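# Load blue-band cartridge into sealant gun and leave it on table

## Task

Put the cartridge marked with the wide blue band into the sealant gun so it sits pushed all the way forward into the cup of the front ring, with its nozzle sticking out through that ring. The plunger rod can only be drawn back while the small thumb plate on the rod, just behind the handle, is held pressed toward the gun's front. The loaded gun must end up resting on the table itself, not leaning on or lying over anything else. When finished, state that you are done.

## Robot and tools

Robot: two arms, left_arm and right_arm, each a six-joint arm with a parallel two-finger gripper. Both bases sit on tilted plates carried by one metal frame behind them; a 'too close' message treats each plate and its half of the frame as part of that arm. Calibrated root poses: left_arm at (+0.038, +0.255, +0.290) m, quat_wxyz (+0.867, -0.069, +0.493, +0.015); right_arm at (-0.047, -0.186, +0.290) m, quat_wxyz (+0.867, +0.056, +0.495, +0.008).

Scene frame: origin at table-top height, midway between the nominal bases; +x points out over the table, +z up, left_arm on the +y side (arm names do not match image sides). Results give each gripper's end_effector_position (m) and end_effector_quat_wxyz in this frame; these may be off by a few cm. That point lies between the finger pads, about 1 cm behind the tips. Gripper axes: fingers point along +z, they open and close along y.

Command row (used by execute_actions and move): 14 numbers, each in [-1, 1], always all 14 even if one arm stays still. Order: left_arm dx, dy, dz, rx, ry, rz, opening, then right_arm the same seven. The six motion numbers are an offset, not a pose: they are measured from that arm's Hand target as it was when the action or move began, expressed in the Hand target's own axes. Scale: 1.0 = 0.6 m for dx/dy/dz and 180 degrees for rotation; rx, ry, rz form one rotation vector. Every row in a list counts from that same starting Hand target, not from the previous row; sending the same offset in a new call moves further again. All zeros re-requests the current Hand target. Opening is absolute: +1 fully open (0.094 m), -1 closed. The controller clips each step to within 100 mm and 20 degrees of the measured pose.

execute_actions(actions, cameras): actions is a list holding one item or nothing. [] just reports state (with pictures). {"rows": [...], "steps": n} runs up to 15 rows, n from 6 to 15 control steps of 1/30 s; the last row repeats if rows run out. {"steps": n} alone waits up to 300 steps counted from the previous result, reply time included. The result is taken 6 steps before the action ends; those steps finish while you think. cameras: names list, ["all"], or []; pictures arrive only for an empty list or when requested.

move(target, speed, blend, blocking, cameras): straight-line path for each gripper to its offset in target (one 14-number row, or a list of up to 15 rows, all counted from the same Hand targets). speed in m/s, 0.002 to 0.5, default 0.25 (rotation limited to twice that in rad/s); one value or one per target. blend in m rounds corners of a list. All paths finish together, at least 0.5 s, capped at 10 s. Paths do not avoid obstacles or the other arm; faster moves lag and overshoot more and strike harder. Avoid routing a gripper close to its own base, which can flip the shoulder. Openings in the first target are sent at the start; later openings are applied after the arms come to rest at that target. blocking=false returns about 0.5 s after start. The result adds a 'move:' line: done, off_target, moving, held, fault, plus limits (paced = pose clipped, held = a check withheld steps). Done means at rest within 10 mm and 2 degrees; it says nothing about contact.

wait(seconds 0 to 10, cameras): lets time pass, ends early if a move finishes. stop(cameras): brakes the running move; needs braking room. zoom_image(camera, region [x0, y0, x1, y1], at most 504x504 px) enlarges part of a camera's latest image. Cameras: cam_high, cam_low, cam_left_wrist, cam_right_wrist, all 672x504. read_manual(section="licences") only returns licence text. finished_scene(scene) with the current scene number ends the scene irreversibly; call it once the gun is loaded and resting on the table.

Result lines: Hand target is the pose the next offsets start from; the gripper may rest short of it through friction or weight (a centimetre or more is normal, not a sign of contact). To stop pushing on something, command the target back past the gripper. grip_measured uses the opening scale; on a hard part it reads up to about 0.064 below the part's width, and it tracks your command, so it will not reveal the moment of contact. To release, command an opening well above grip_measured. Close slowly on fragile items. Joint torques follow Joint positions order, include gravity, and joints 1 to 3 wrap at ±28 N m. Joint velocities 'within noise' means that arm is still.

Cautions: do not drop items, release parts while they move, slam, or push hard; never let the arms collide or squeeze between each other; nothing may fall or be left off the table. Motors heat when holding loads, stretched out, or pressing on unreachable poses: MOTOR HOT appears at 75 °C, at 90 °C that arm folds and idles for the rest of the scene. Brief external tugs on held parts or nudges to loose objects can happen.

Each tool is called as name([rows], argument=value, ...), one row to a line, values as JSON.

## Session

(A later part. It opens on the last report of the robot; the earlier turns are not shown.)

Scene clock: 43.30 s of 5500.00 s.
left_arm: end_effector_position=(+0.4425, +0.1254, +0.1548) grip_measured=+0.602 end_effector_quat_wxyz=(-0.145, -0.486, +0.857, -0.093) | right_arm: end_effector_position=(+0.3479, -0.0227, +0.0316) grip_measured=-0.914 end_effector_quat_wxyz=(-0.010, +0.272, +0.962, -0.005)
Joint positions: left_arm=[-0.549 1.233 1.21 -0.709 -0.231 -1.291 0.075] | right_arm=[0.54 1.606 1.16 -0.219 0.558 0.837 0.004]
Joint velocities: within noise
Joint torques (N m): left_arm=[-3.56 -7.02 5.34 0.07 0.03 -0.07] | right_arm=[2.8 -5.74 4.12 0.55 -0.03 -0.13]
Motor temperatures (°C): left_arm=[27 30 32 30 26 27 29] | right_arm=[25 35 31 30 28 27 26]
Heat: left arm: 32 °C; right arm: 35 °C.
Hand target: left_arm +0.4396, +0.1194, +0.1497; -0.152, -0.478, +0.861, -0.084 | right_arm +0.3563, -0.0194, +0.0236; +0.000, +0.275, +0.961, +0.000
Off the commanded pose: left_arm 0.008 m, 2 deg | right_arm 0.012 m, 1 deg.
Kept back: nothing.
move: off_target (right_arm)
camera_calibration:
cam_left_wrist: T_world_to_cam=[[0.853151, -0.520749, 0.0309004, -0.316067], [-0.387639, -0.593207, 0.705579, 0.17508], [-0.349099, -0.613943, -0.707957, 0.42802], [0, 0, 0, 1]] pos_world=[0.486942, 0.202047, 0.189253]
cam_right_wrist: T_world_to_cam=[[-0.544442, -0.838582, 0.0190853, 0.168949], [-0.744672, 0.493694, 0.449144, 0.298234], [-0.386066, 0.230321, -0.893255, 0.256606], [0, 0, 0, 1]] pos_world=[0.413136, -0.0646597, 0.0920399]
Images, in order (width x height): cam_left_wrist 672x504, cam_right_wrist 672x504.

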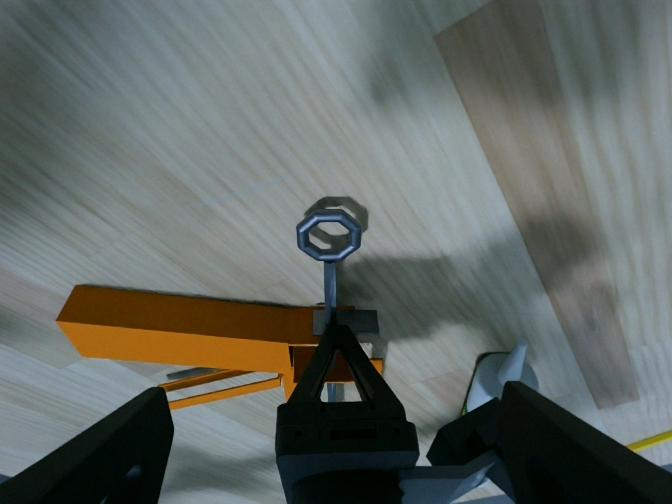

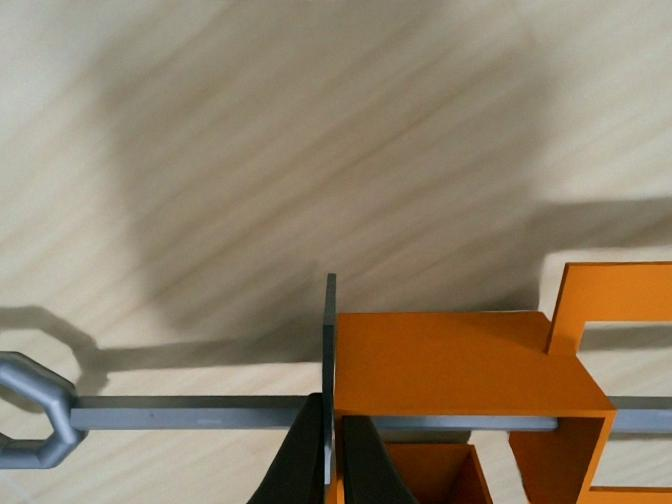

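move(target=[0.0232,0.0023,0.155,0,0,0,0.5, 0,0,0,0,0,0,-1], speed=0.12)

Scene clock: 45.53 s of 5500.00 s.
left_arm: end_effector_position=(+0.4227, +0.0856, +0.0766) grip_measured=+0.502 end_effector_quat_wxyz=(-0.144, -0.485, +0.858, -0.088) | right_arm: end_effector_position=(+0.3479, -0.0227, +0.0316) grip_measured=-0.914 end_effector_quat_wxyz=(-0.010, +0.272, +0.962, -0.005)
Joint positions: left_arm=[-0.536 1.471 1.15 -0.414 -0.231 -1.282 0.071] | right_arm=[0.54 1.606 1.16 -0.219 0.558 0.837 0.004]
Joint velocities: within noise
Joint torques (N m): left_arm=[-3.11 -7.83 2.28 0.28 0.3 0.06] | right_arm=[2.8 -5.74 4.12 0.55 -0.03 -0.13]
Motor temperatures (°C): left_arm=[27 30 32 30 26 27 29] | right_arm=[25 35 31 30 28 27 26]
Heat: left arm: 32 °C; right arm: 35 °C.
Hand target: left_arm +0.4146, +0.0820, +0.0671; -0.152, -0.478, +0.861, -0.084 | right_arm +0.3563, -0.0194, +0.0236; +0.000, +0.275, +0.961, +0.000
Off the commanded pose: left_arm 0.013 m, 1 deg | right_arm 0.012 m, 1 deg.
Kept back: nothing.
move: off_target (left_arm, right_arm)
camera_calibration:
cam_left_wrist: T_world_to_cam=[[0.851141, -0.52439, 0.0239797, -0.315814], [-0.388684, -0.598856, 0.700212, 0.200244], [-0.352823, -0.605299, -0.713533, 0.342575], [0, 0, 0, 1]] pos_world=[0.467502, 0.161668, 0.111798]
cam_right_wrist: T_world_to_cam=[[-0.544442, -0.838582, 0.0190853, 0.168949], [-0.744672, 0.493694, 0.449144, 0.298234], [-0.386066, 0.230321, -0.893255, 0.256606], [0, 0, 0, 1]] pos_world=[0.413136, -0.0646597, 0.0920399]

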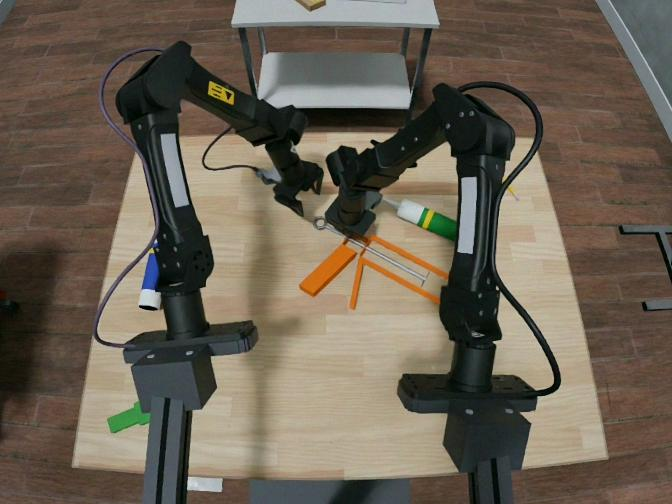

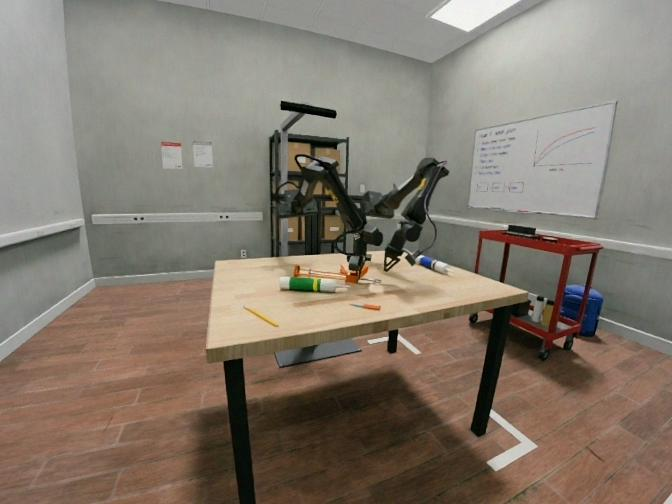

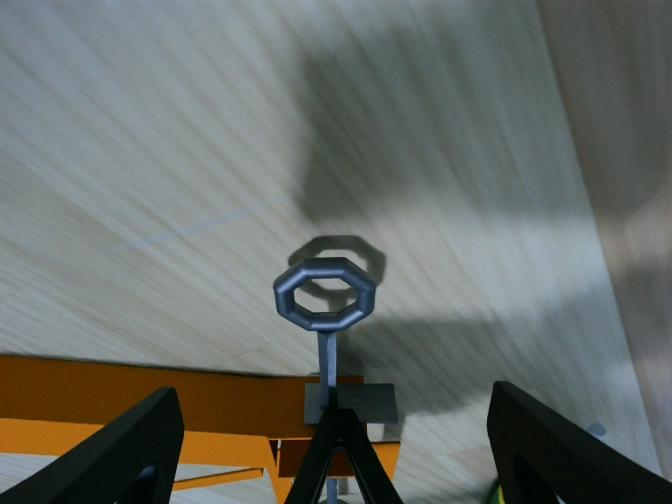

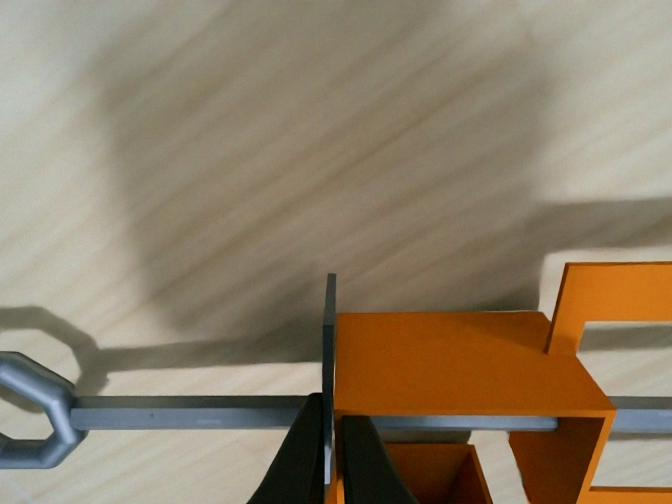

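move(target=[-0.0077,0.006,0.09,0,0,0,0.5, 0,0,0,0,0,0,-1], speed=0.08, cameras=["cam_left_wrist","cam_right_wrist"])

Scene clock: 47.30 s of 5500.00 s.
left_arm: end_effector_position=(+0.4073, +0.0775, +0.0230) grip_measured=+0.502 end_effector_quat_wxyz=(-0.144, -0.483, +0.860, -0.079) | right_arm: end_effector_position=(+0.3479, -0.0227, +0.0316) grip_measured=-0.914 end_effector_quat_wxyz=(-0.010, +0.272, +0.962, -0.005)
Joint positions: left_arm=[-0.486 1.633 1.15 -0.258 -0.205 -1.248 0.071] | right_arm=[0.54 1.606 1.16 -0.219 0.558 0.837 0.004]
Joint velocities: within noise
Joint torques (N m): left_arm=[-3.58 -7.91 2.93 0.26 0.42 0.06] | right_arm=[2.8 -5.74 4.14 0.54 -0.03 -0.13]
Motor temperatures (°C): left_arm=[27 30 32 30 26 27 29] | right_arm=[25 35 31 30 28 27 26]
Heat: left arm: 32 °C; right arm: 35 °C.
Hand target: left_arm +0.4040, +0.0718, +0.0147; -0.152, -0.478, +0.861, -0.084 | right_arm +0.3563, -0.0194, +0.0236; +0.000, +0.275, +0.961, +0.000
Off the commanded pose: left_arm 0.010 m, 1 deg | right_arm 0.012 m, 1 deg.
Kept back: nothing.
move: off_target (right_arm)
camera_calibration:
cam_left_wrist: T_world_to_cam=[[0.847752, -0.530307, 0.00954964, -0.303568], [-0.386701, -0.60566, 0.695441, 0.226804], [-0.363013, -0.593255, -0.718519, 0.297325], [0, 0, 0, 1]] pos_world=[0.452988, 0.152771, 0.0588034]
cam_right_wrist: T_world_to_cam=[[-0.544442, -0.838582, 0.0190853, 0.168949], [-0.744672, 0.493694, 0.449144, 0.298234], [-0.386066, 0.230321, -0.893255, 0.256606], [0, 0, 0, 1]] pos_world=[0.413136, -0.0646597, 0.0920399]
Images, in order (width x height): cam_left_wrist 672x504, cam_right_wrist 672x504.

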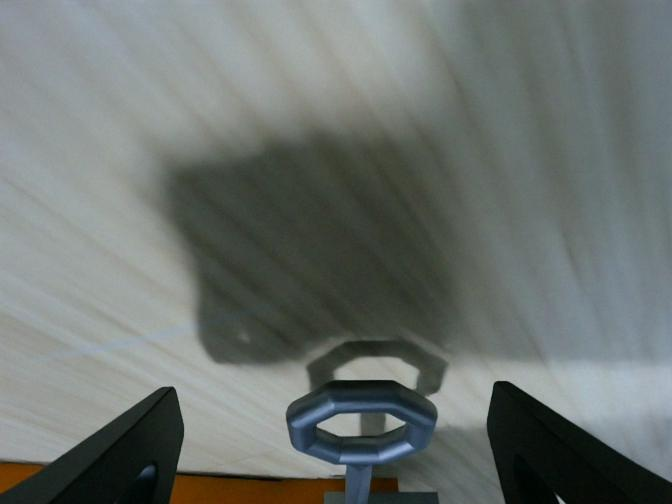

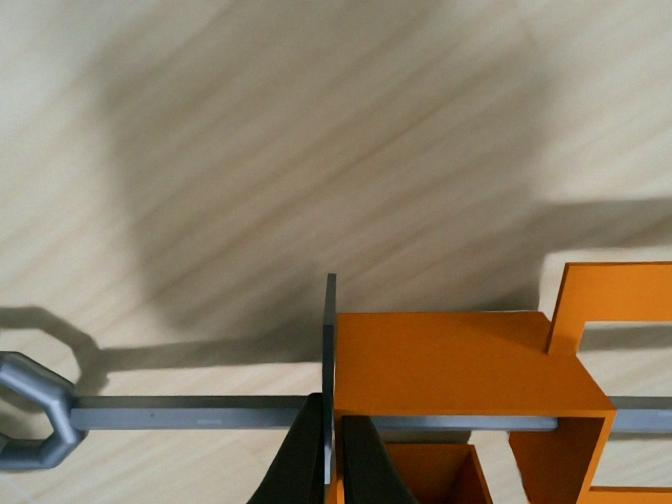

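move(target=[0,-0.0095,0,0,0,0,0.3, 0,0,0,0,0,0,-1], speed=0.06, cameras=["cam_left_wrist"])

Scene clock: 48.23 s of 5500.00 s.
left_arm: end_effector_position=(+0.4208, +0.0760, +0.0246) grip_measured=+0.302 end_effector_quat_wxyz=(-0.134, -0.487, +0.858, -0.088) | right_arm: end_effector_position=(+0.3479, -0.0227, +0.0316) grip_measured=-0.914 end_effector_quat_wxyz=(-0.010, +0.272, +0.962, -0.005)
Joint positions: left_arm=[-0.486 1.633 1.178 -0.256 -0.205 -1.247 0.061] | right_arm=[0.54 1.606 1.16 -0.219 0.558 0.837 0.004]
Joint velocities: within noise
Joint torques (N m): left_arm=[-4.03 -7.31 3 0.14 0.36 0.02] | right_arm=[2.81 -5.74 4.12 0.55 -0.03 -0.13]
Motor temperatures (°C): left_arm=[27 30 32 30 26 27 29] | right_arm=[25 35 31 30 28 27 26]
Heat: left arm: 32 °C; right arm: 35 °C.
Hand target: left_arm +0.4089, +0.0688, +0.0148; -0.152, -0.478, +0.861, -0.084 | right_arm +0.3563, -0.0194, +0.0236; +0.000, +0.275, +0.961, +0.000
Off the commanded pose: left_arm 0.017 m, 2 deg | right_arm 0.012 m, 1 deg.
Kept back: nothing.
move: off_target (left_arm, right_arm)
camera_calibration:
cam_left_wrist: T_world_to_cam=[[0.853953, -0.519269, 0.033532, -0.319794], [-0.396377, -0.607396, 0.688444, 0.234326], [-0.337121, -0.60119, -0.724514, 0.292319], [0, 0, 0, 1]] pos_world=[0.464517, 0.152009, 0.0611924]
Images, in order (width x height): cam_left_wrist 672x504.

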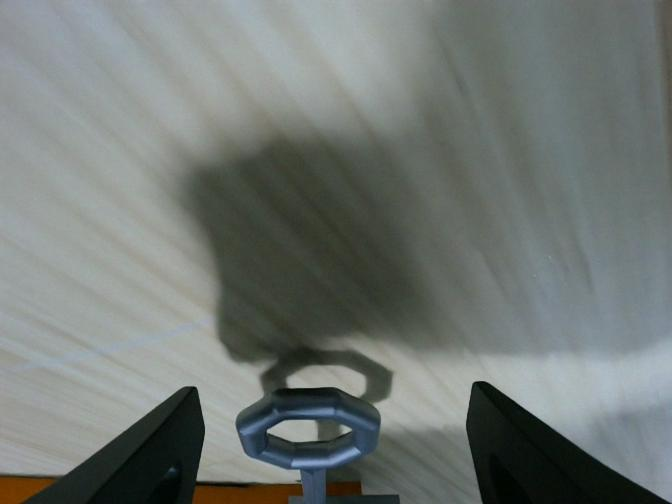

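move(target=[0,0.009,0,0,0,0,0.2, 0,0,0,0,0,0,-1], speed=0.06, cameras=["cam_left_wrist"])

Scene clock: 49.17 s of 5500.00 s.
left_arm: end_effector_position=(+0.4175, +0.0763, +0.0242) grip_measured=+0.202 end_effector_quat_wxyz=(-0.137, -0.486, +0.859, -0.086) | right_arm: end_effector_position=(+0.3479, -0.0227, +0.0316) grip_measured=-0.914 end_effector_quat_wxyz=(-0.010, +0.272, +0.962, -0.005)
Joint positions: left_arm=[-0.486 1.633 1.171 -0.256 -0.205 -1.247 0.056] | right_arm=[0.54 1.606 1.16 -0.219 0.558 0.837 0.004]
Joint velocities: within noise
Joint torques (N m): left_arm=[-3.62 -8.1 1.42 0.26 0.41 0.06] | right_arm=[2.8 -5.74 4.12 0.54 -0.03 -0.13]
Motor temperatures (°C): left_arm=[27 30 32 30 26 27 29] | right_arm=[25 35 31 30 28 27 27]
Heat: left arm: 32 °C; right arm: 35 °C.
Hand target: left_arm +0.4044, +0.0717, +0.0148; -0.152, -0.478, +0.861, -0.085 | right_arm +0.3563, -0.0194, +0.0236; +0.000, +0.275, +0.961, +0.000
Off the commanded pose: left_arm 0.017 m, 2 deg | right_arm 0.012 m, 1 deg.
Kept back: nothing.
move: off_target (left_arm, right_arm)
camera_calibration:
cam_left_wrist: T_world_to_cam=[[0.85237, -0.522192, 0.0279611, -0.3158], [-0.394382, -0.606795, 0.690118, 0.232625], [-0.343407, -0.599263, -0.723157, 0.293546], [0, 0, 0, 1]] pos_world=[0.461727, 0.152159, 0.0605707]
Images, in order (width x height): cam_left_wrist 672x504.

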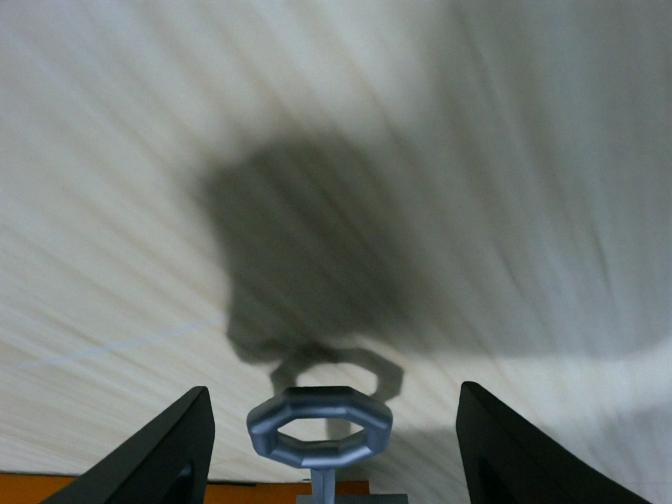

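move(target=[0,0.002,0,0,0,0,-0.2, 0,0,0,0,0,0,-1], speed=0.06, cameras=[])

move(target=[0,0,0,0,0,0,-0.5, 0,0,0,0,0,0,-1], speed=0.06)

Scene clock: 50.10 s of 5500.00 s.
left_arm: end_effector_position=(+0.4153, +0.0762, +0.0239) grip_measured=-0.198 end_effector_quat_wxyz=(-0.138, -0.486, +0.859, -0.086) | right_arm: end_effector_position=(+0.3479, -0.0227, +0.0316) grip_measured=-0.914 end_effector_quat_wxyz=(-0.010, +0.272, +0.962, -0.005)
Joint positions: left_arm=[-0.486 1.633 1.166 -0.255 -0.204 -1.247 0.038] | right_arm=[0.54 1.606 1.16 -0.219 0.558 0.837 0.004]
Joint velocities: within noise
Joint torques (N m): left_arm=[-3.52 -8.25 1.36 0.28 0.41 0.06] | right_arm=[2.81 -5.75 4.14 0.54 -0.03 -0.13]
Motor temperatures (°C): left_arm=[27 31 32 30 26 27 29] | right_arm=[25 35 31 30 28 27 27]
Heat: left arm: 32 °C; right arm: 35 °C.
Hand target: left_arm +0.4033, +0.0723, +0.0148; -0.152, -0.478, +0.861, -0.084 | right_arm +0.3563, -0.0194, +0.0236; +0.000, +0.275, +0.961, +0.000
Off the commanded pose: left_arm 0.016 m, 2 deg | right_arm 0.012 m, 1 deg.
Kept back: nothing.
move: off_target (left_arm, right_arm)
No camera images: "cameras" was empty.

Scene clock: 50.80 s of 5500.00 s.
left_arm: end_effector_position=(+0.4147, +0.0763, +0.0238) grip_measured=-0.498 end_effector_quat_wxyz=(-0.139, -0.485, +0.859, -0.085) | right_arm: end_effector_position=(+0.3479, -0.0227, +0.0316) grip_measured=-0.914 end_effector_quat_wxyz=(-0.010, +0.272, +0.962, -0.005)
Joint positions: left_arm=[-0.486 1.633 1.165 -0.255 -0.204 -1.245 0.024] | right_arm=[0.54 1.606 1.16 -0.219 0.558 0.837 0.004]
Joint velocities: within noise
Joint torques (N m): left_arm=[-3.52 -8.24 1.46 0.28 0.41 0.06] | right_arm=[2.8 -5.72 4.12 0.54 -0.03 -0.13]
Motor temperatures (°C): left_arm=[27 31 32 30 26 27 29] | right_arm=[25 35 31 30 28 27 27]
Heat: left arm: 32 °C; right arm: 35 °C.
Hand target: left_arm +0.4033, +0.0723, +0.0148; -0.152, -0.478, +0.861, -0.084 | right_arm +0.3563, -0.0194, +0.0236; +0.000, +0.275, +0.961, +0.000
Off the commanded pose: left_arm 0.015 m, 2 deg | right_arm 0.012 m, 1 deg.
Kept back: nothing.
move: off_target (left_arm, right_arm)
camera_calibration:
cam_left_wrist: T_world_to_cam=[[0.850511, -0.525367, 0.0249206, -0.31235], [-0.393787, -0.604657, 0.692331, 0.231306], [-0.348659, -0.598649, -0.721149, 0.294416], [0, 0, 0, 1]] pos_world=[0.459393, 0.152014, 0.0599614]
cam_right_wrist: T_world_to_cam=[[-0.544442, -0.838582, 0.0190853, 0.168949], [-0.744672, 0.493694, 0.449144, 0.298234], [-0.386066, 0.230321, -0.893255, 0.256606], [0, 0, 0, 1]] pos_world=[0.413136, -0.0646597, 0.0920399]

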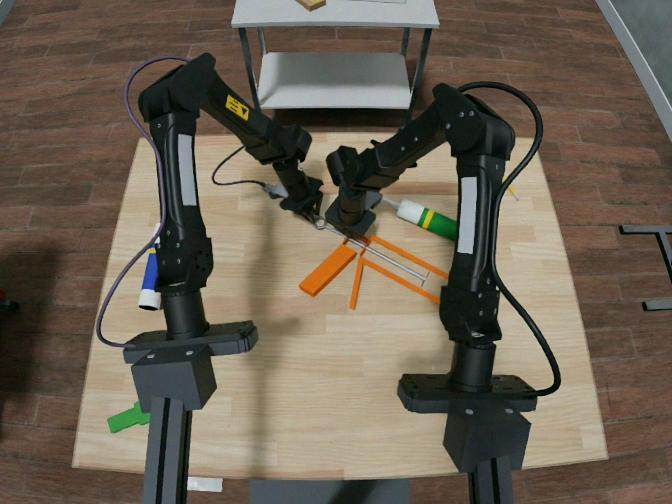

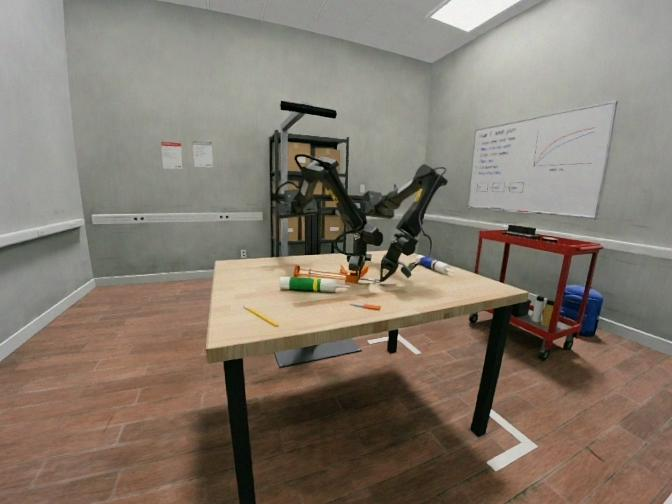

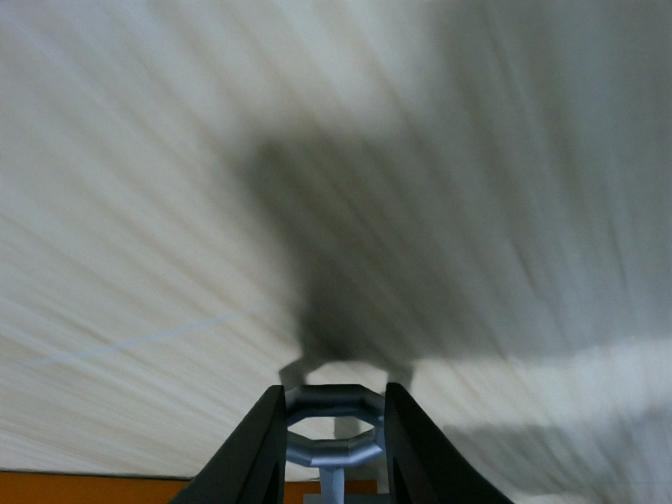

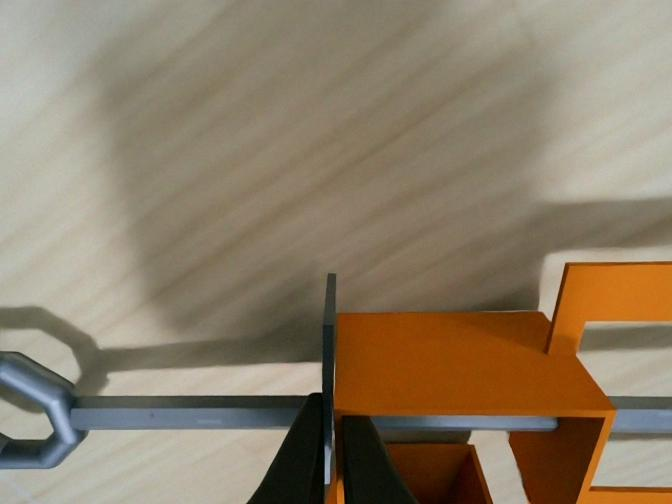

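move(target=[0,0,0,0,0,0,-1, 0,0,0,0,0,0,-1], speed=0.06, cameras=[])

move(target=[-0.1253,0,-0.0457,0,0,0,-1, 0,0,0,0,0,0,-1], speed=0.08)

Scene clock: 51.80 s of 5500.00 s.
left_arm: end_effector_position=(+0.4140, +0.0766, +0.0237) grip_measured=-0.986 end_effector_quat_wxyz=(-0.139, -0.480, +0.862, -0.085) | right_arm: end_effector_position=(+0.3479, -0.0227, +0.0316) grip_measured=-0.914 end_effector_quat_wxyz=(-0.010, +0.273, +0.962, -0.005)
Joint positions: left_arm=[-0.485 1.633 1.164 -0.256 -0.204 -1.234 0.001] | right_arm=[0.54 1.606 1.16 -0.219 0.558 0.838 0.004]
Joint velocities: within noise
Joint torques (N m): left_arm=[-3.54 -8.23 1.5 0.29 0.4 0.06] | right_arm=[2.8 -5.74 4.12 0.55 -0.03 -0.13]
Motor temperatures (°C): left_arm=[27 31 32 30 26 27 29] | right_arm=[25 35 31 30 28 27 27]
Heat: left arm: 32 °C; right arm: 35 °C.
Hand target: left_arm +0.4033, +0.0724, +0.0147; -0.152, -0.478, +0.861, -0.084 | right_arm +0.3563, -0.0194, +0.0236; +0.000, +0.275, +0.961, +0.000
Off the commanded pose: left_arm 0.015 m, 2 deg | right_arm 0.012 m, 1 deg.
Kept back: nothing.
move: off_target (left_arm, right_arm)
No camera images: "cameras" was empty.

Scene clock: 53.10 s of 5500.00 s.
left_arm: end_effector_position=(+0.4323, +0.1287, +0.0114) grip_measured=-0.986 end_effector_quat_wxyz=(-0.173, -0.471, +0.860, -0.088) | right_arm: end_effector_position=(+0.3480, -0.0227, +0.0316) grip_measured=-0.914 end_effector_quat_wxyz=(-0.010, +0.273, +0.962, -0.005)
Joint positions: left_arm=[-0.299 1.633 1.269 -0.401 -0.019 -1.105 0.001] | right_arm=[0.54 1.606 1.161 -0.219 0.558 0.838 0.004]
Joint velocities: within noise
Joint torques (N m): left_arm=[-1.77 -14.26 3.25 0.02 0.06 0.04] | right_arm=[2.81 -5.74 4.1 0.54 -0.03 -0.12]
Motor temperatures (°C): left_arm=[27 31 32 30 26 27 29] | right_arm=[26 35 31 30 28 27 27]
Heat: left arm: 32 °C; right arm: 35 °C.
Hand target: left_arm +0.4456, +0.1403, +0.0147; -0.152, -0.478, +0.861, -0.084 | right_arm +0.3563, -0.0194, +0.0236; +0.000, +0.275, +0.961, +0.000
Off the commanded pose: left_arm 0.018 m, 3 deg | right_arm 0.012 m, 1 deg.
Kept back: nothing.
move: off_target (left_arm, right_arm)
camera_calibration:
cam_left_wrist: T_world_to_cam=[[0.835633, -0.549287, 0.00132391, -0.289684], [-0.3717, -0.563691, 0.737626, 0.263237], [-0.404422, -0.616876, -0.675209, 0.348905], [0, 0, 0, 1]] pos_world=[0.481019, 0.204496, 0.0417968]
cam_right_wrist: T_world_to_cam=[[-0.545903, -0.837636, 0.0188685, 0.169601], [-0.743956, 0.494963, 0.448933, 0.29812], [-0.385382, 0.231036, -0.893366, 0.256476], [0, 0, 0, 1]] pos_world=[0.413215, -0.0647494, 0.0920906]

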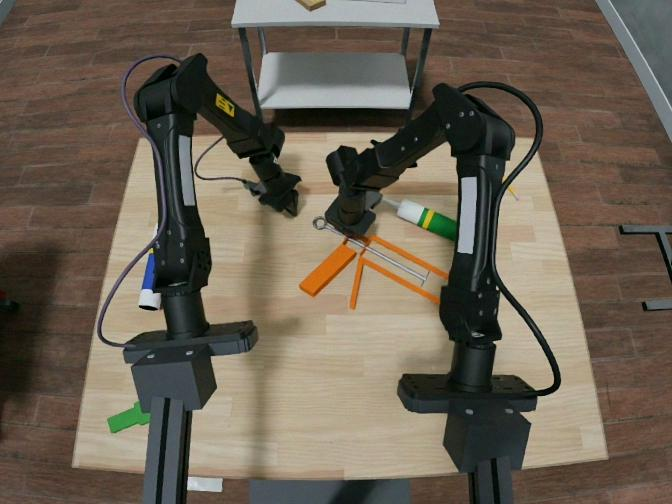

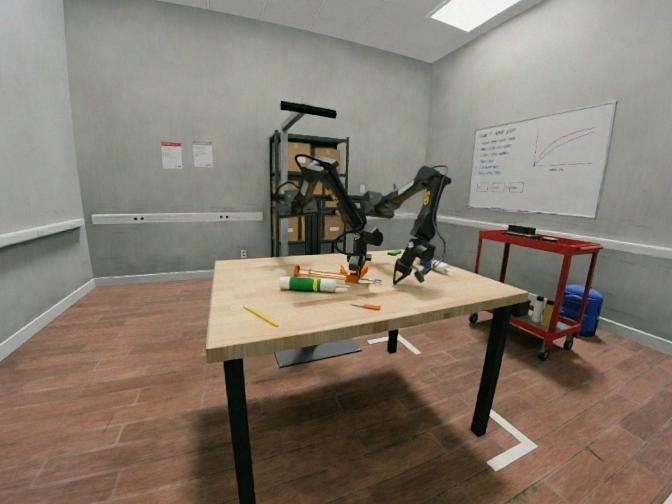

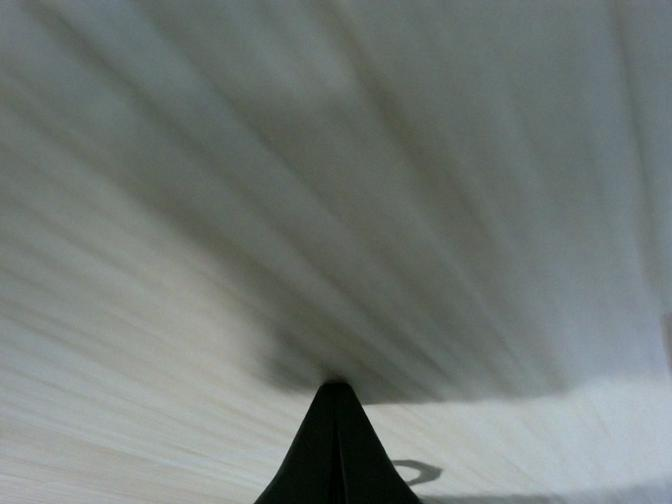

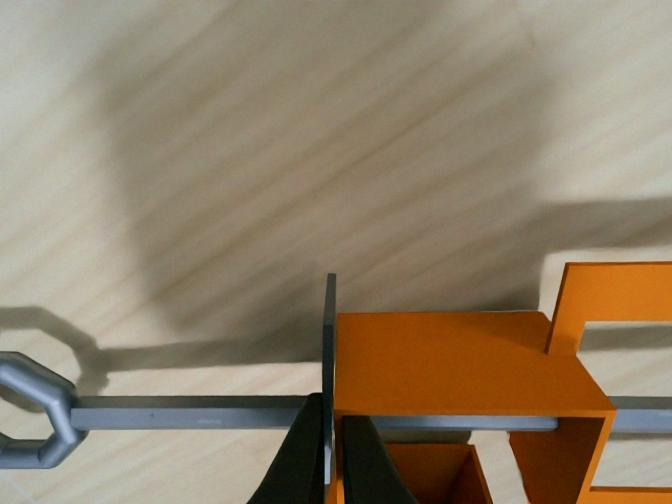

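move([
  [0.02,0,-0.055,0,0,0,0.5, 0,0,0,0,0,0,-1],
  [0.1453,-0.001,0.008,0,0,0,0.5, 0,0,0,0,0,0,-1],
], speed=0.12, cameras=["cam_left_wrist"])

Scene clock: 56.00 s of 5500.00 s.
left_arm: end_effector_position=(+0.4125, +0.0757, +0.0477) grip_measured=+0.498 end_effector_quat_wxyz=(-0.147, -0.482, +0.859, -0.092) | right_arm: end_effector_position=(+0.3480, -0.0227, +0.0316) grip_measured=-0.914 end_effector_quat_wxyz=(-0.010, +0.273, +0.962, -0.005)
Joint positions: left_arm=[-0.514 1.558 1.134 -0.306 -0.204 -1.26 0.07] | right_arm=[0.54 1.606 1.161 -0.219 0.558 0.838 0.004]
Joint velocities: within noise
Joint torques (N m): left_arm=[-4.93 -7.72 1.76 0.29 0.02 -0.07] | right_arm=[2.81 -5.74 4.1 0.55 -0.03 -0.13]
Motor temperatures (°C): left_arm=[28 33 31 30 26 27 29] | right_arm=[26 35 31 30 28 27 27]
Heat: left arm: 33 °C; right arm: 35 °C.
Hand target: left_arm +0.4020, +0.0691, +0.0401; -0.152, -0.478, +0.861, -0.084 | right_arm +0.3563, -0.0194, +0.0236; +0.000, +0.275, +0.961, +0.000
Off the commanded pose: left_arm 0.015 m, 1 deg | right_arm 0.012 m, 1 deg.
Kept back: nothing.
move: off_target (left_arm, right_arm)
camera_calibration:
cam_left_wrist: T_world_to_cam=[[0.849021, -0.527489, 0.0303202, -0.310889], [-0.391221, -0.589046, 0.707086, 0.210615], [-0.35512, -0.612192, -0.706477, 0.313484], [0, 0, 0, 1]] pos_world=[0.457673, 0.151983, 0.0819723]
Images, in order (width x height): cam_left_wrist 672x504.

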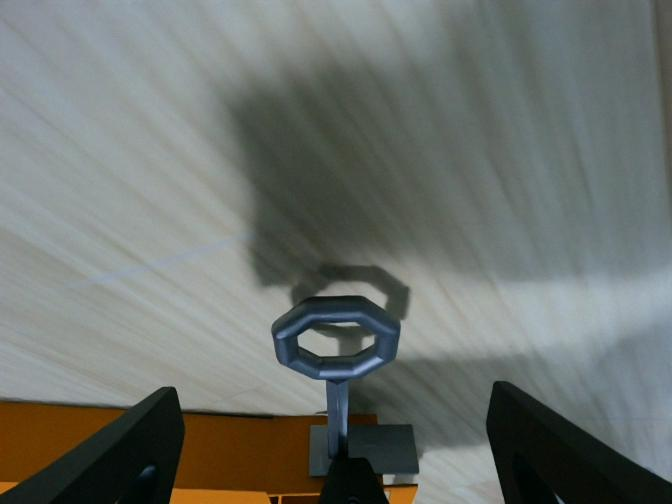

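move(target=[0.0085,0,0.070,0,0,0,0.4, 0,0,0,0,0,0,-1], speed=0.1, cameras=["cam_left_wrist"])

Scene clock: 57.30 s of 5500.00 s.
left_arm: end_effector_position=(+0.3971, +0.0567, +0.0109) grip_measured=+0.402 end_effector_quat_wxyz=(-0.150, -0.479, +0.860, -0.089) | right_arm: end_effector_position=(+0.3480, -0.0227, +0.0316) grip_measured=-0.914 end_effector_quat_wxyz=(-0.010, +0.273, +0.962, -0.005)
Joint positions: left_arm=[-0.514 1.7 1.152 -0.194 -0.205 -1.257 0.066] | right_arm=[0.54 1.606 1.161 -0.219 0.558 0.838 0.004]
Joint velocities: within noise
Joint torques (N m): left_arm=[-4.49 -7.71 2.39 0.26 0.13 0.02] | right_arm=[2.81 -5.74 4.11 0.55 -0.03 -0.13]
Motor temperatures (°C): left_arm=[28 33 31 30 26 27 29] | right_arm=[26 35 31 30 28 27 27]
Heat: left arm: 33 °C; right arm: 35 °C.
Hand target: left_arm +0.3919, +0.0528, +0.0024; -0.152, -0.478, +0.861, -0.084 | right_arm +0.3563, -0.0194, +0.0236; +0.000, +0.275, +0.961, +0.000
Off the commanded pose: left_arm 0.011 m, 1 deg | right_arm 0.012 m, 1 deg.
Kept back: nothing.
move: off_target (left_arm, right_arm)
camera_calibration:
cam_left_wrist: T_world_to_cam=[[0.844564, -0.535007, 0.0218888, -0.304356], [-0.39062, -0.587644, 0.708584, 0.219041], [-0.366234, -0.606994, -0.705287, 0.274517], [0, 0, 0, 1]] pos_world=[0.443147, 0.132516, 0.0450664]
Images, in order (width x height): cam_left_wrist 672x504.

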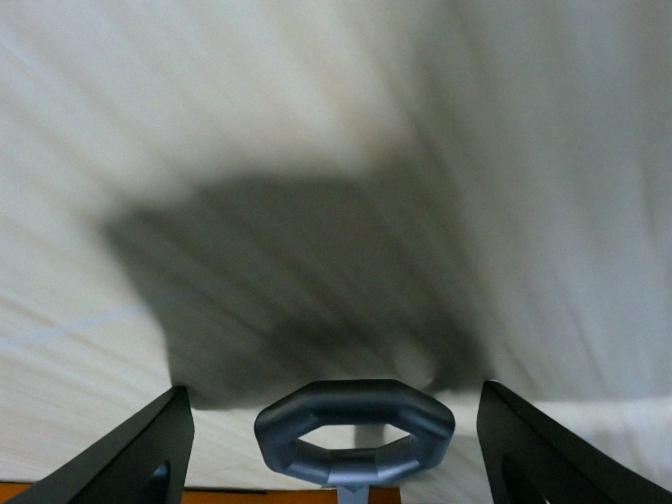

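move(target=[0,-0.003,0,0,0,0,0, 0,0,0,0,0,0,-1], speed=0.06, cameras=[])

move(target=[0,0,0,0,0,0,-0.5, 0,0,0,0,0,0,-1], speed=0.06, cameras=["cam_left_wrist","cam_right_wrist"])

Scene clock: 58.30 s of 5500.00 s.
left_arm: end_effector_position=(+0.4009, +0.0561, +0.0112) grip_measured=+0.002 end_effector_quat_wxyz=(-0.147, -0.484, +0.858, -0.091) | right_arm: end_effector_position=(+0.3480, -0.0227, +0.0316) grip_measured=-0.914 end_effector_quat_wxyz=(-0.010, +0.273, +0.962, -0.005)
Joint positions: left_arm=[-0.514 1.7 1.159 -0.192 -0.205 -1.265 0.047] | right_arm=[0.54 1.606 1.161 -0.219 0.558 0.838 0.004]
Joint velocities: within noise
Joint torques (N m): left_arm=[-4.63 -7.51 2.52 0.23 0.11 0.01] | right_arm=[2.81 -5.75 4.11 0.55 -0.02 -0.13]
Motor temperatures (°C): left_arm=[28 33 31 30 26 27 29] | right_arm=[26 35 31 30 28 27 27]
Heat: left arm: 33 °C; right arm: 35 °C.
Hand target: left_arm +0.3934, +0.0518, +0.0024; -0.152, -0.478, +0.861, -0.084 | right_arm +0.3563, -0.0194, +0.0236; +0.000, +0.275, +0.961, +0.000
Off the commanded pose: left_arm 0.012 m, 1 deg | right_arm 0.012 m, 1 deg.
Kept back: nothing.
move: off_target (left_arm, right_arm)
No camera images: "cameras" was empty.

Scene clock: 59.00 s of 5500.00 s.
left_arm: end_effector_position=(+0.4009, +0.0561, +0.0112) grip_measured=-0.230 end_effector_quat_wxyz=(-0.147, -0.485, +0.858, -0.091) | right_arm: end_effector_position=(+0.3480, -0.0224, +0.0316) grip_measured=-0.914 end_effector_quat_wxyz=(-0.011, +0.273, +0.962, -0.005)
Joint positions: left_arm=[-0.514 1.7 1.159 -0.192 -0.205 -1.266 0.036] | right_arm=[0.54 1.606 1.161 -0.219 0.556 0.838 0.004]
Joint velocities: within noise
Joint torques (N m): left_arm=[-4.62 -7.51 2.52 0.23 0.11 0.01] | right_arm=[2.8 -5.74 4.1 0.55 -0.03 -0.13]
Motor temperatures (°C): left_arm=[28 33 31 30 26 27 29] | right_arm=[26 35 31 30 28 27 27]
Heat: left arm: 33 °C; right arm: 35 °C.
Hand target: left_arm +0.3934, +0.0518, +0.0024; -0.152, -0.478, +0.861, -0.084 | right_arm +0.3563, -0.0194, +0.0236; +0.000, +0.275, +0.961, +0.000
Off the commanded pose: left_arm 0.012 m, 1 deg | right_arm 0.012 m, 1 deg.
Kept back: nothing.
move: off_target (left_arm, right_arm)
camera_calibration:
cam_left_wrist: T_world_to_cam=[[0.851418, -0.523852, 0.0258046, -0.311331], [-0.386149, -0.592796, 0.70674, 0.218496], [-0.35493, -0.611696, -0.707003, 0.271521], [0, 0, 0, 1]] pos_world=[0.445816, 0.13252, 0.04558]
cam_right_wrist: T_world_to_cam=[[-0.545924, -0.837644, 0.0178722, 0.169818], [-0.743745, 0.494327, 0.449983, 0.297811], [-0.38576, 0.232364, -0.892858, 0.256531], [0, 0, 0, 1]] pos_world=[0.413163, -0.0645783, 0.0920012]
Images, in order (width x height): cam_left_wrist 672x504, cam_right_wrist 672x504.

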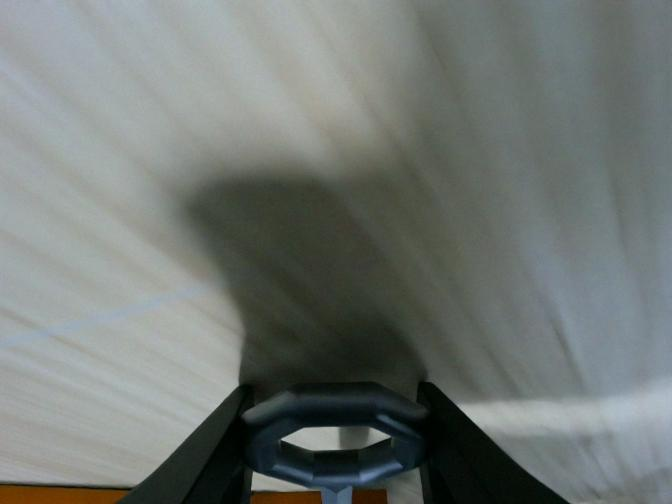

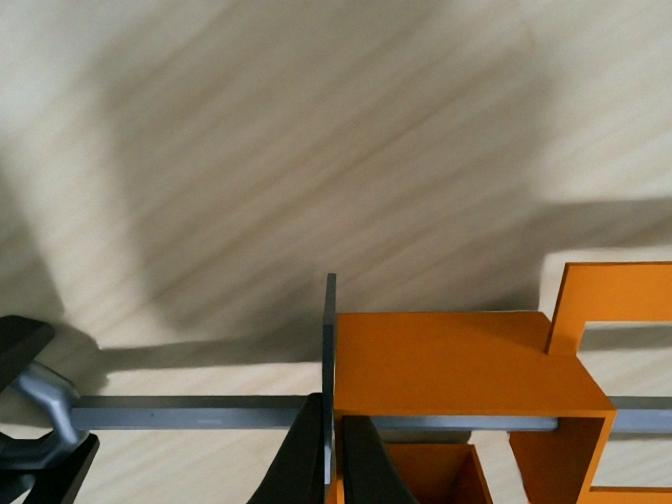

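move(target=[-0.1253,0,-0.0457,0,0,0,-1, 0,0,0,0,0,0,-1], speed=0.08)

Scene clock: 60.53 s of 5500.00 s.
left_arm: end_effector_position=(+0.4158, +0.0832, +0.0107) grip_measured=-0.230 end_effector_quat_wxyz=(-0.206, -0.477, +0.846, -0.120) | right_arm: end_effector_position=(+0.3517, -0.0165, +0.0316) grip_measured=-0.914 end_effector_quat_wxyz=(-0.010, +0.272, +0.962, +0.011)
Joint positions: left_arm=[-0.375 1.685 1.251 -0.344 0.02 -1.176 0.036] | right_arm=[0.54 1.608 1.165 -0.202 0.53 0.826 0.004]
Joint velocities: within noise
Joint torques (N m): left_arm=[-0.21 -14.16 3.04 0.02 -0.71 0.33] | right_arm=[2.82 -5.82 3.82 0.4 0.17 -0.12]
Motor temperatures (°C): left_arm=[28 33 31 30 26 27 29] | right_arm=[26 35 31 30 28 27 27]
Heat: left arm: 33 °C; right arm: 35 °C.
Hand target: left_arm +0.4357, +0.1197, +0.0024; -0.152, -0.478, +0.861, -0.084 | right_arm +0.3561, -0.0195, +0.0236; +0.000, +0.275, +0.961, +0.000
Off the commanded pose: left_arm 0.042 m, 8 deg | right_arm 0.010 m, 2 deg.
Kept back: nothing.
move: off_target (left_arm)
camera_calibration:
cam_left_wrist: T_world_to_cam=[[0.850971, -0.524811, 0.0205374, -0.309519], [-0.331766, -0.506815, 0.795657, 0.209968], [-0.407161, -0.683894, -0.6054, 0.319663], [0, 0, 0, 1]] pos_world=[0.463206, 0.162591, 0.032818]
cam_right_wrist: T_world_to_cam=[[-0.544687, -0.838555, -0.0118824, 0.177291], [-0.748508, 0.479709, 0.457838, 0.298834], [-0.378222, 0.258272, -0.888956, 0.254208], [0, 0, 0, 1]] pos_world=[0.416395, -0.0603399, 0.0912686]

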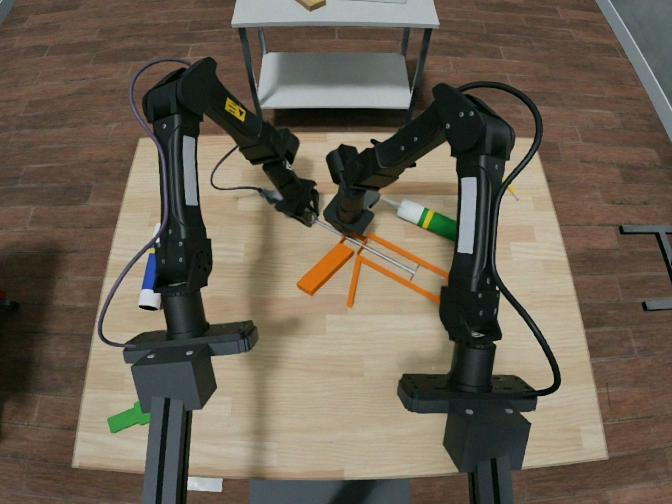

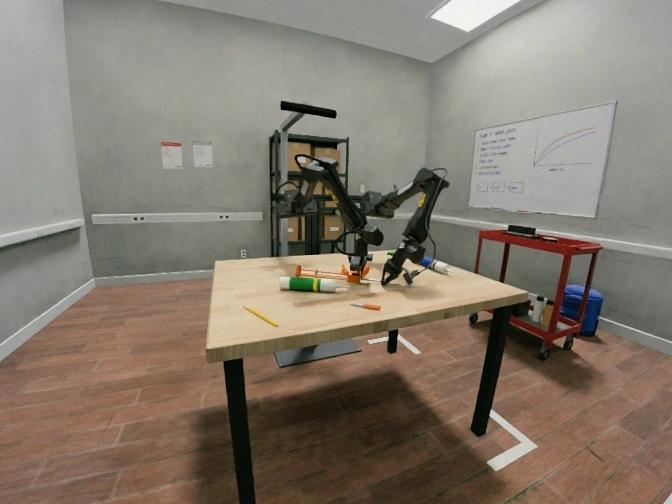

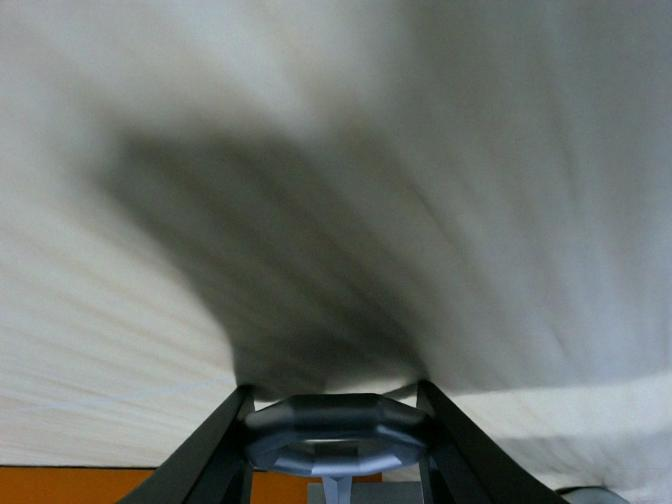

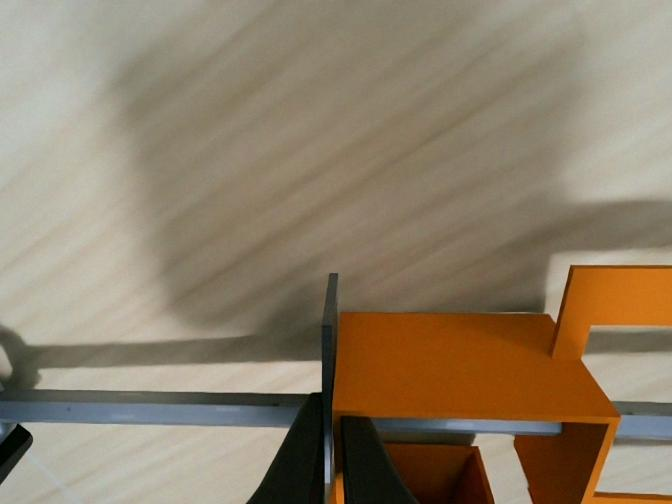

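move(target=[-0.11,0,-0.04,0,0,0,-1, 0,-0.02,0,0,0,0,-1], speed=0.08)

Scene clock: 62.00 s of 5500.00 s.
left_arm: end_effector_position=(+0.4462, +0.1387, +0.0094) grip_measured=-0.230 end_effector_quat_wxyz=(-0.220, -0.476, +0.843, -0.121) | right_arm: end_effector_position=(+0.3518, -0.0151, +0.0321) grip_measured=-0.914 end_effector_quat_wxyz=(-0.007, +0.272, +0.962, +0.018)
Joint positions: left_arm=[-0.21 1.68 1.392 -0.52 0.155 -1.061 0.036] | right_arm=[0.54 1.601 1.15 -0.179 0.521 0.818 0.004]
Joint velocities: within noise
Joint torques (N m): left_arm=[1.07 -15.51 4.83 0.07 -0.84 0.31] | right_arm=[1.18 -7.42 1.14 0.45 0.09 -0.14]
Motor temperatures (°C): left_arm=[28 34 31 30 26 27 29] | right_arm=[26 35 31 29 28 27 27]
Heat: left arm: 34 °C; right arm: 35 °C.
Hand target: left_arm +0.4728, +0.1794, +0.0023; -0.152, -0.478, +0.861, -0.084 | right_arm +0.3498, -0.0296, +0.0236; +0.000, +0.275, +0.961, +0.000
Off the commanded pose: left_arm 0.049 m, 9 deg | right_arm 0.017 m, 2 deg.
Kept back: nothing.
move: off_target (left_arm, right_arm)
camera_calibration:
cam_left_wrist: T_world_to_cam=[[0.851063, -0.524972, 0.00983101, -0.306159], [-0.313763, -0.493469, 0.811197, 0.239206], [-0.421005, -0.693464, -0.58469, 0.376497], [0, 0, 0, 1]] pos_world=[0.494122, 0.218403, 0.029101]
cam_right_wrist: T_world_to_cam=[[-0.544741, -0.838147, -0.027695, 0.179138], [-0.752947, 0.474292, 0.456199, 0.299566], [-0.369226, 0.269363, -0.889447, 0.251394], [0, 0, 0, 1]] pos_world=[0.415963, -0.0596545, 0.0919009]

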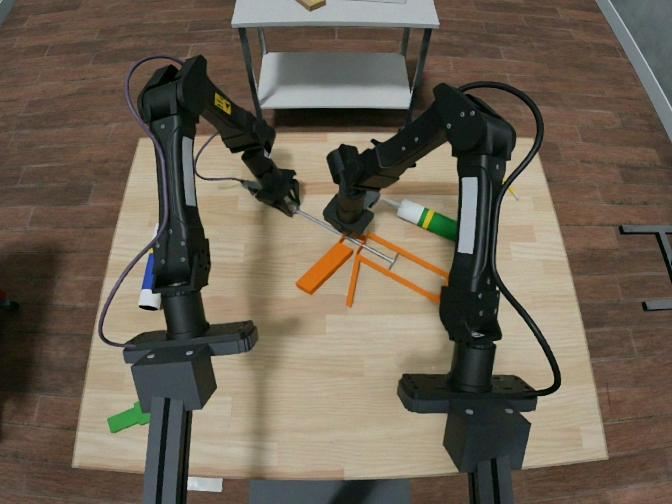

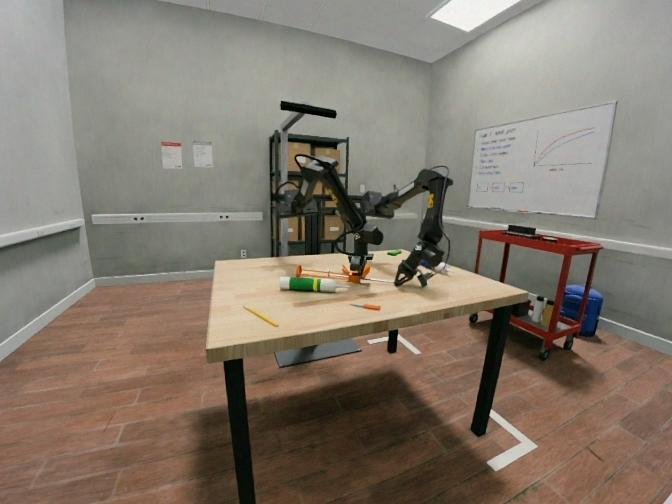

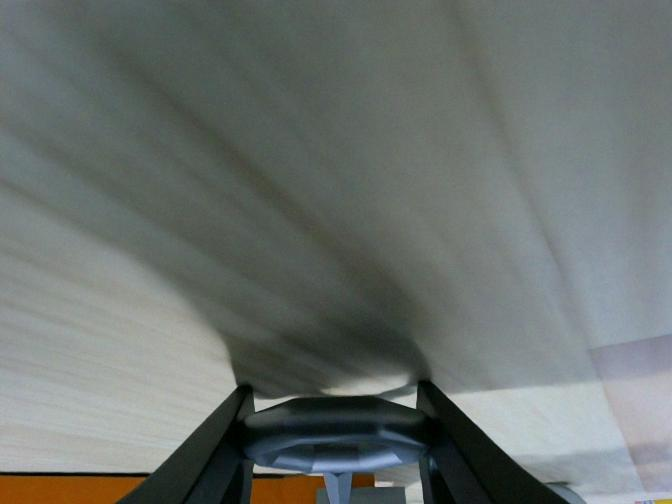

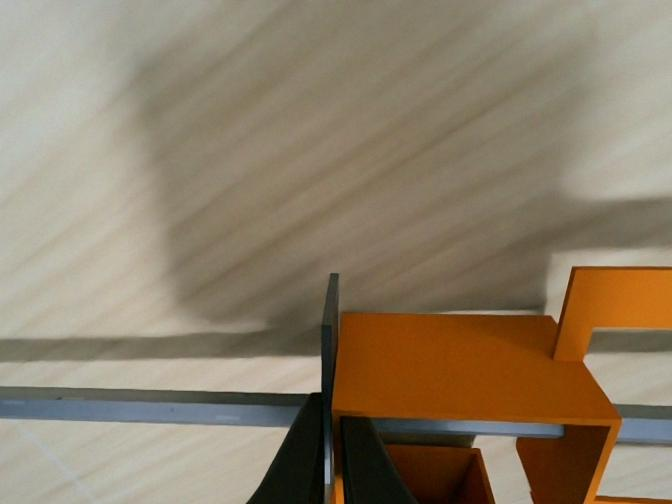

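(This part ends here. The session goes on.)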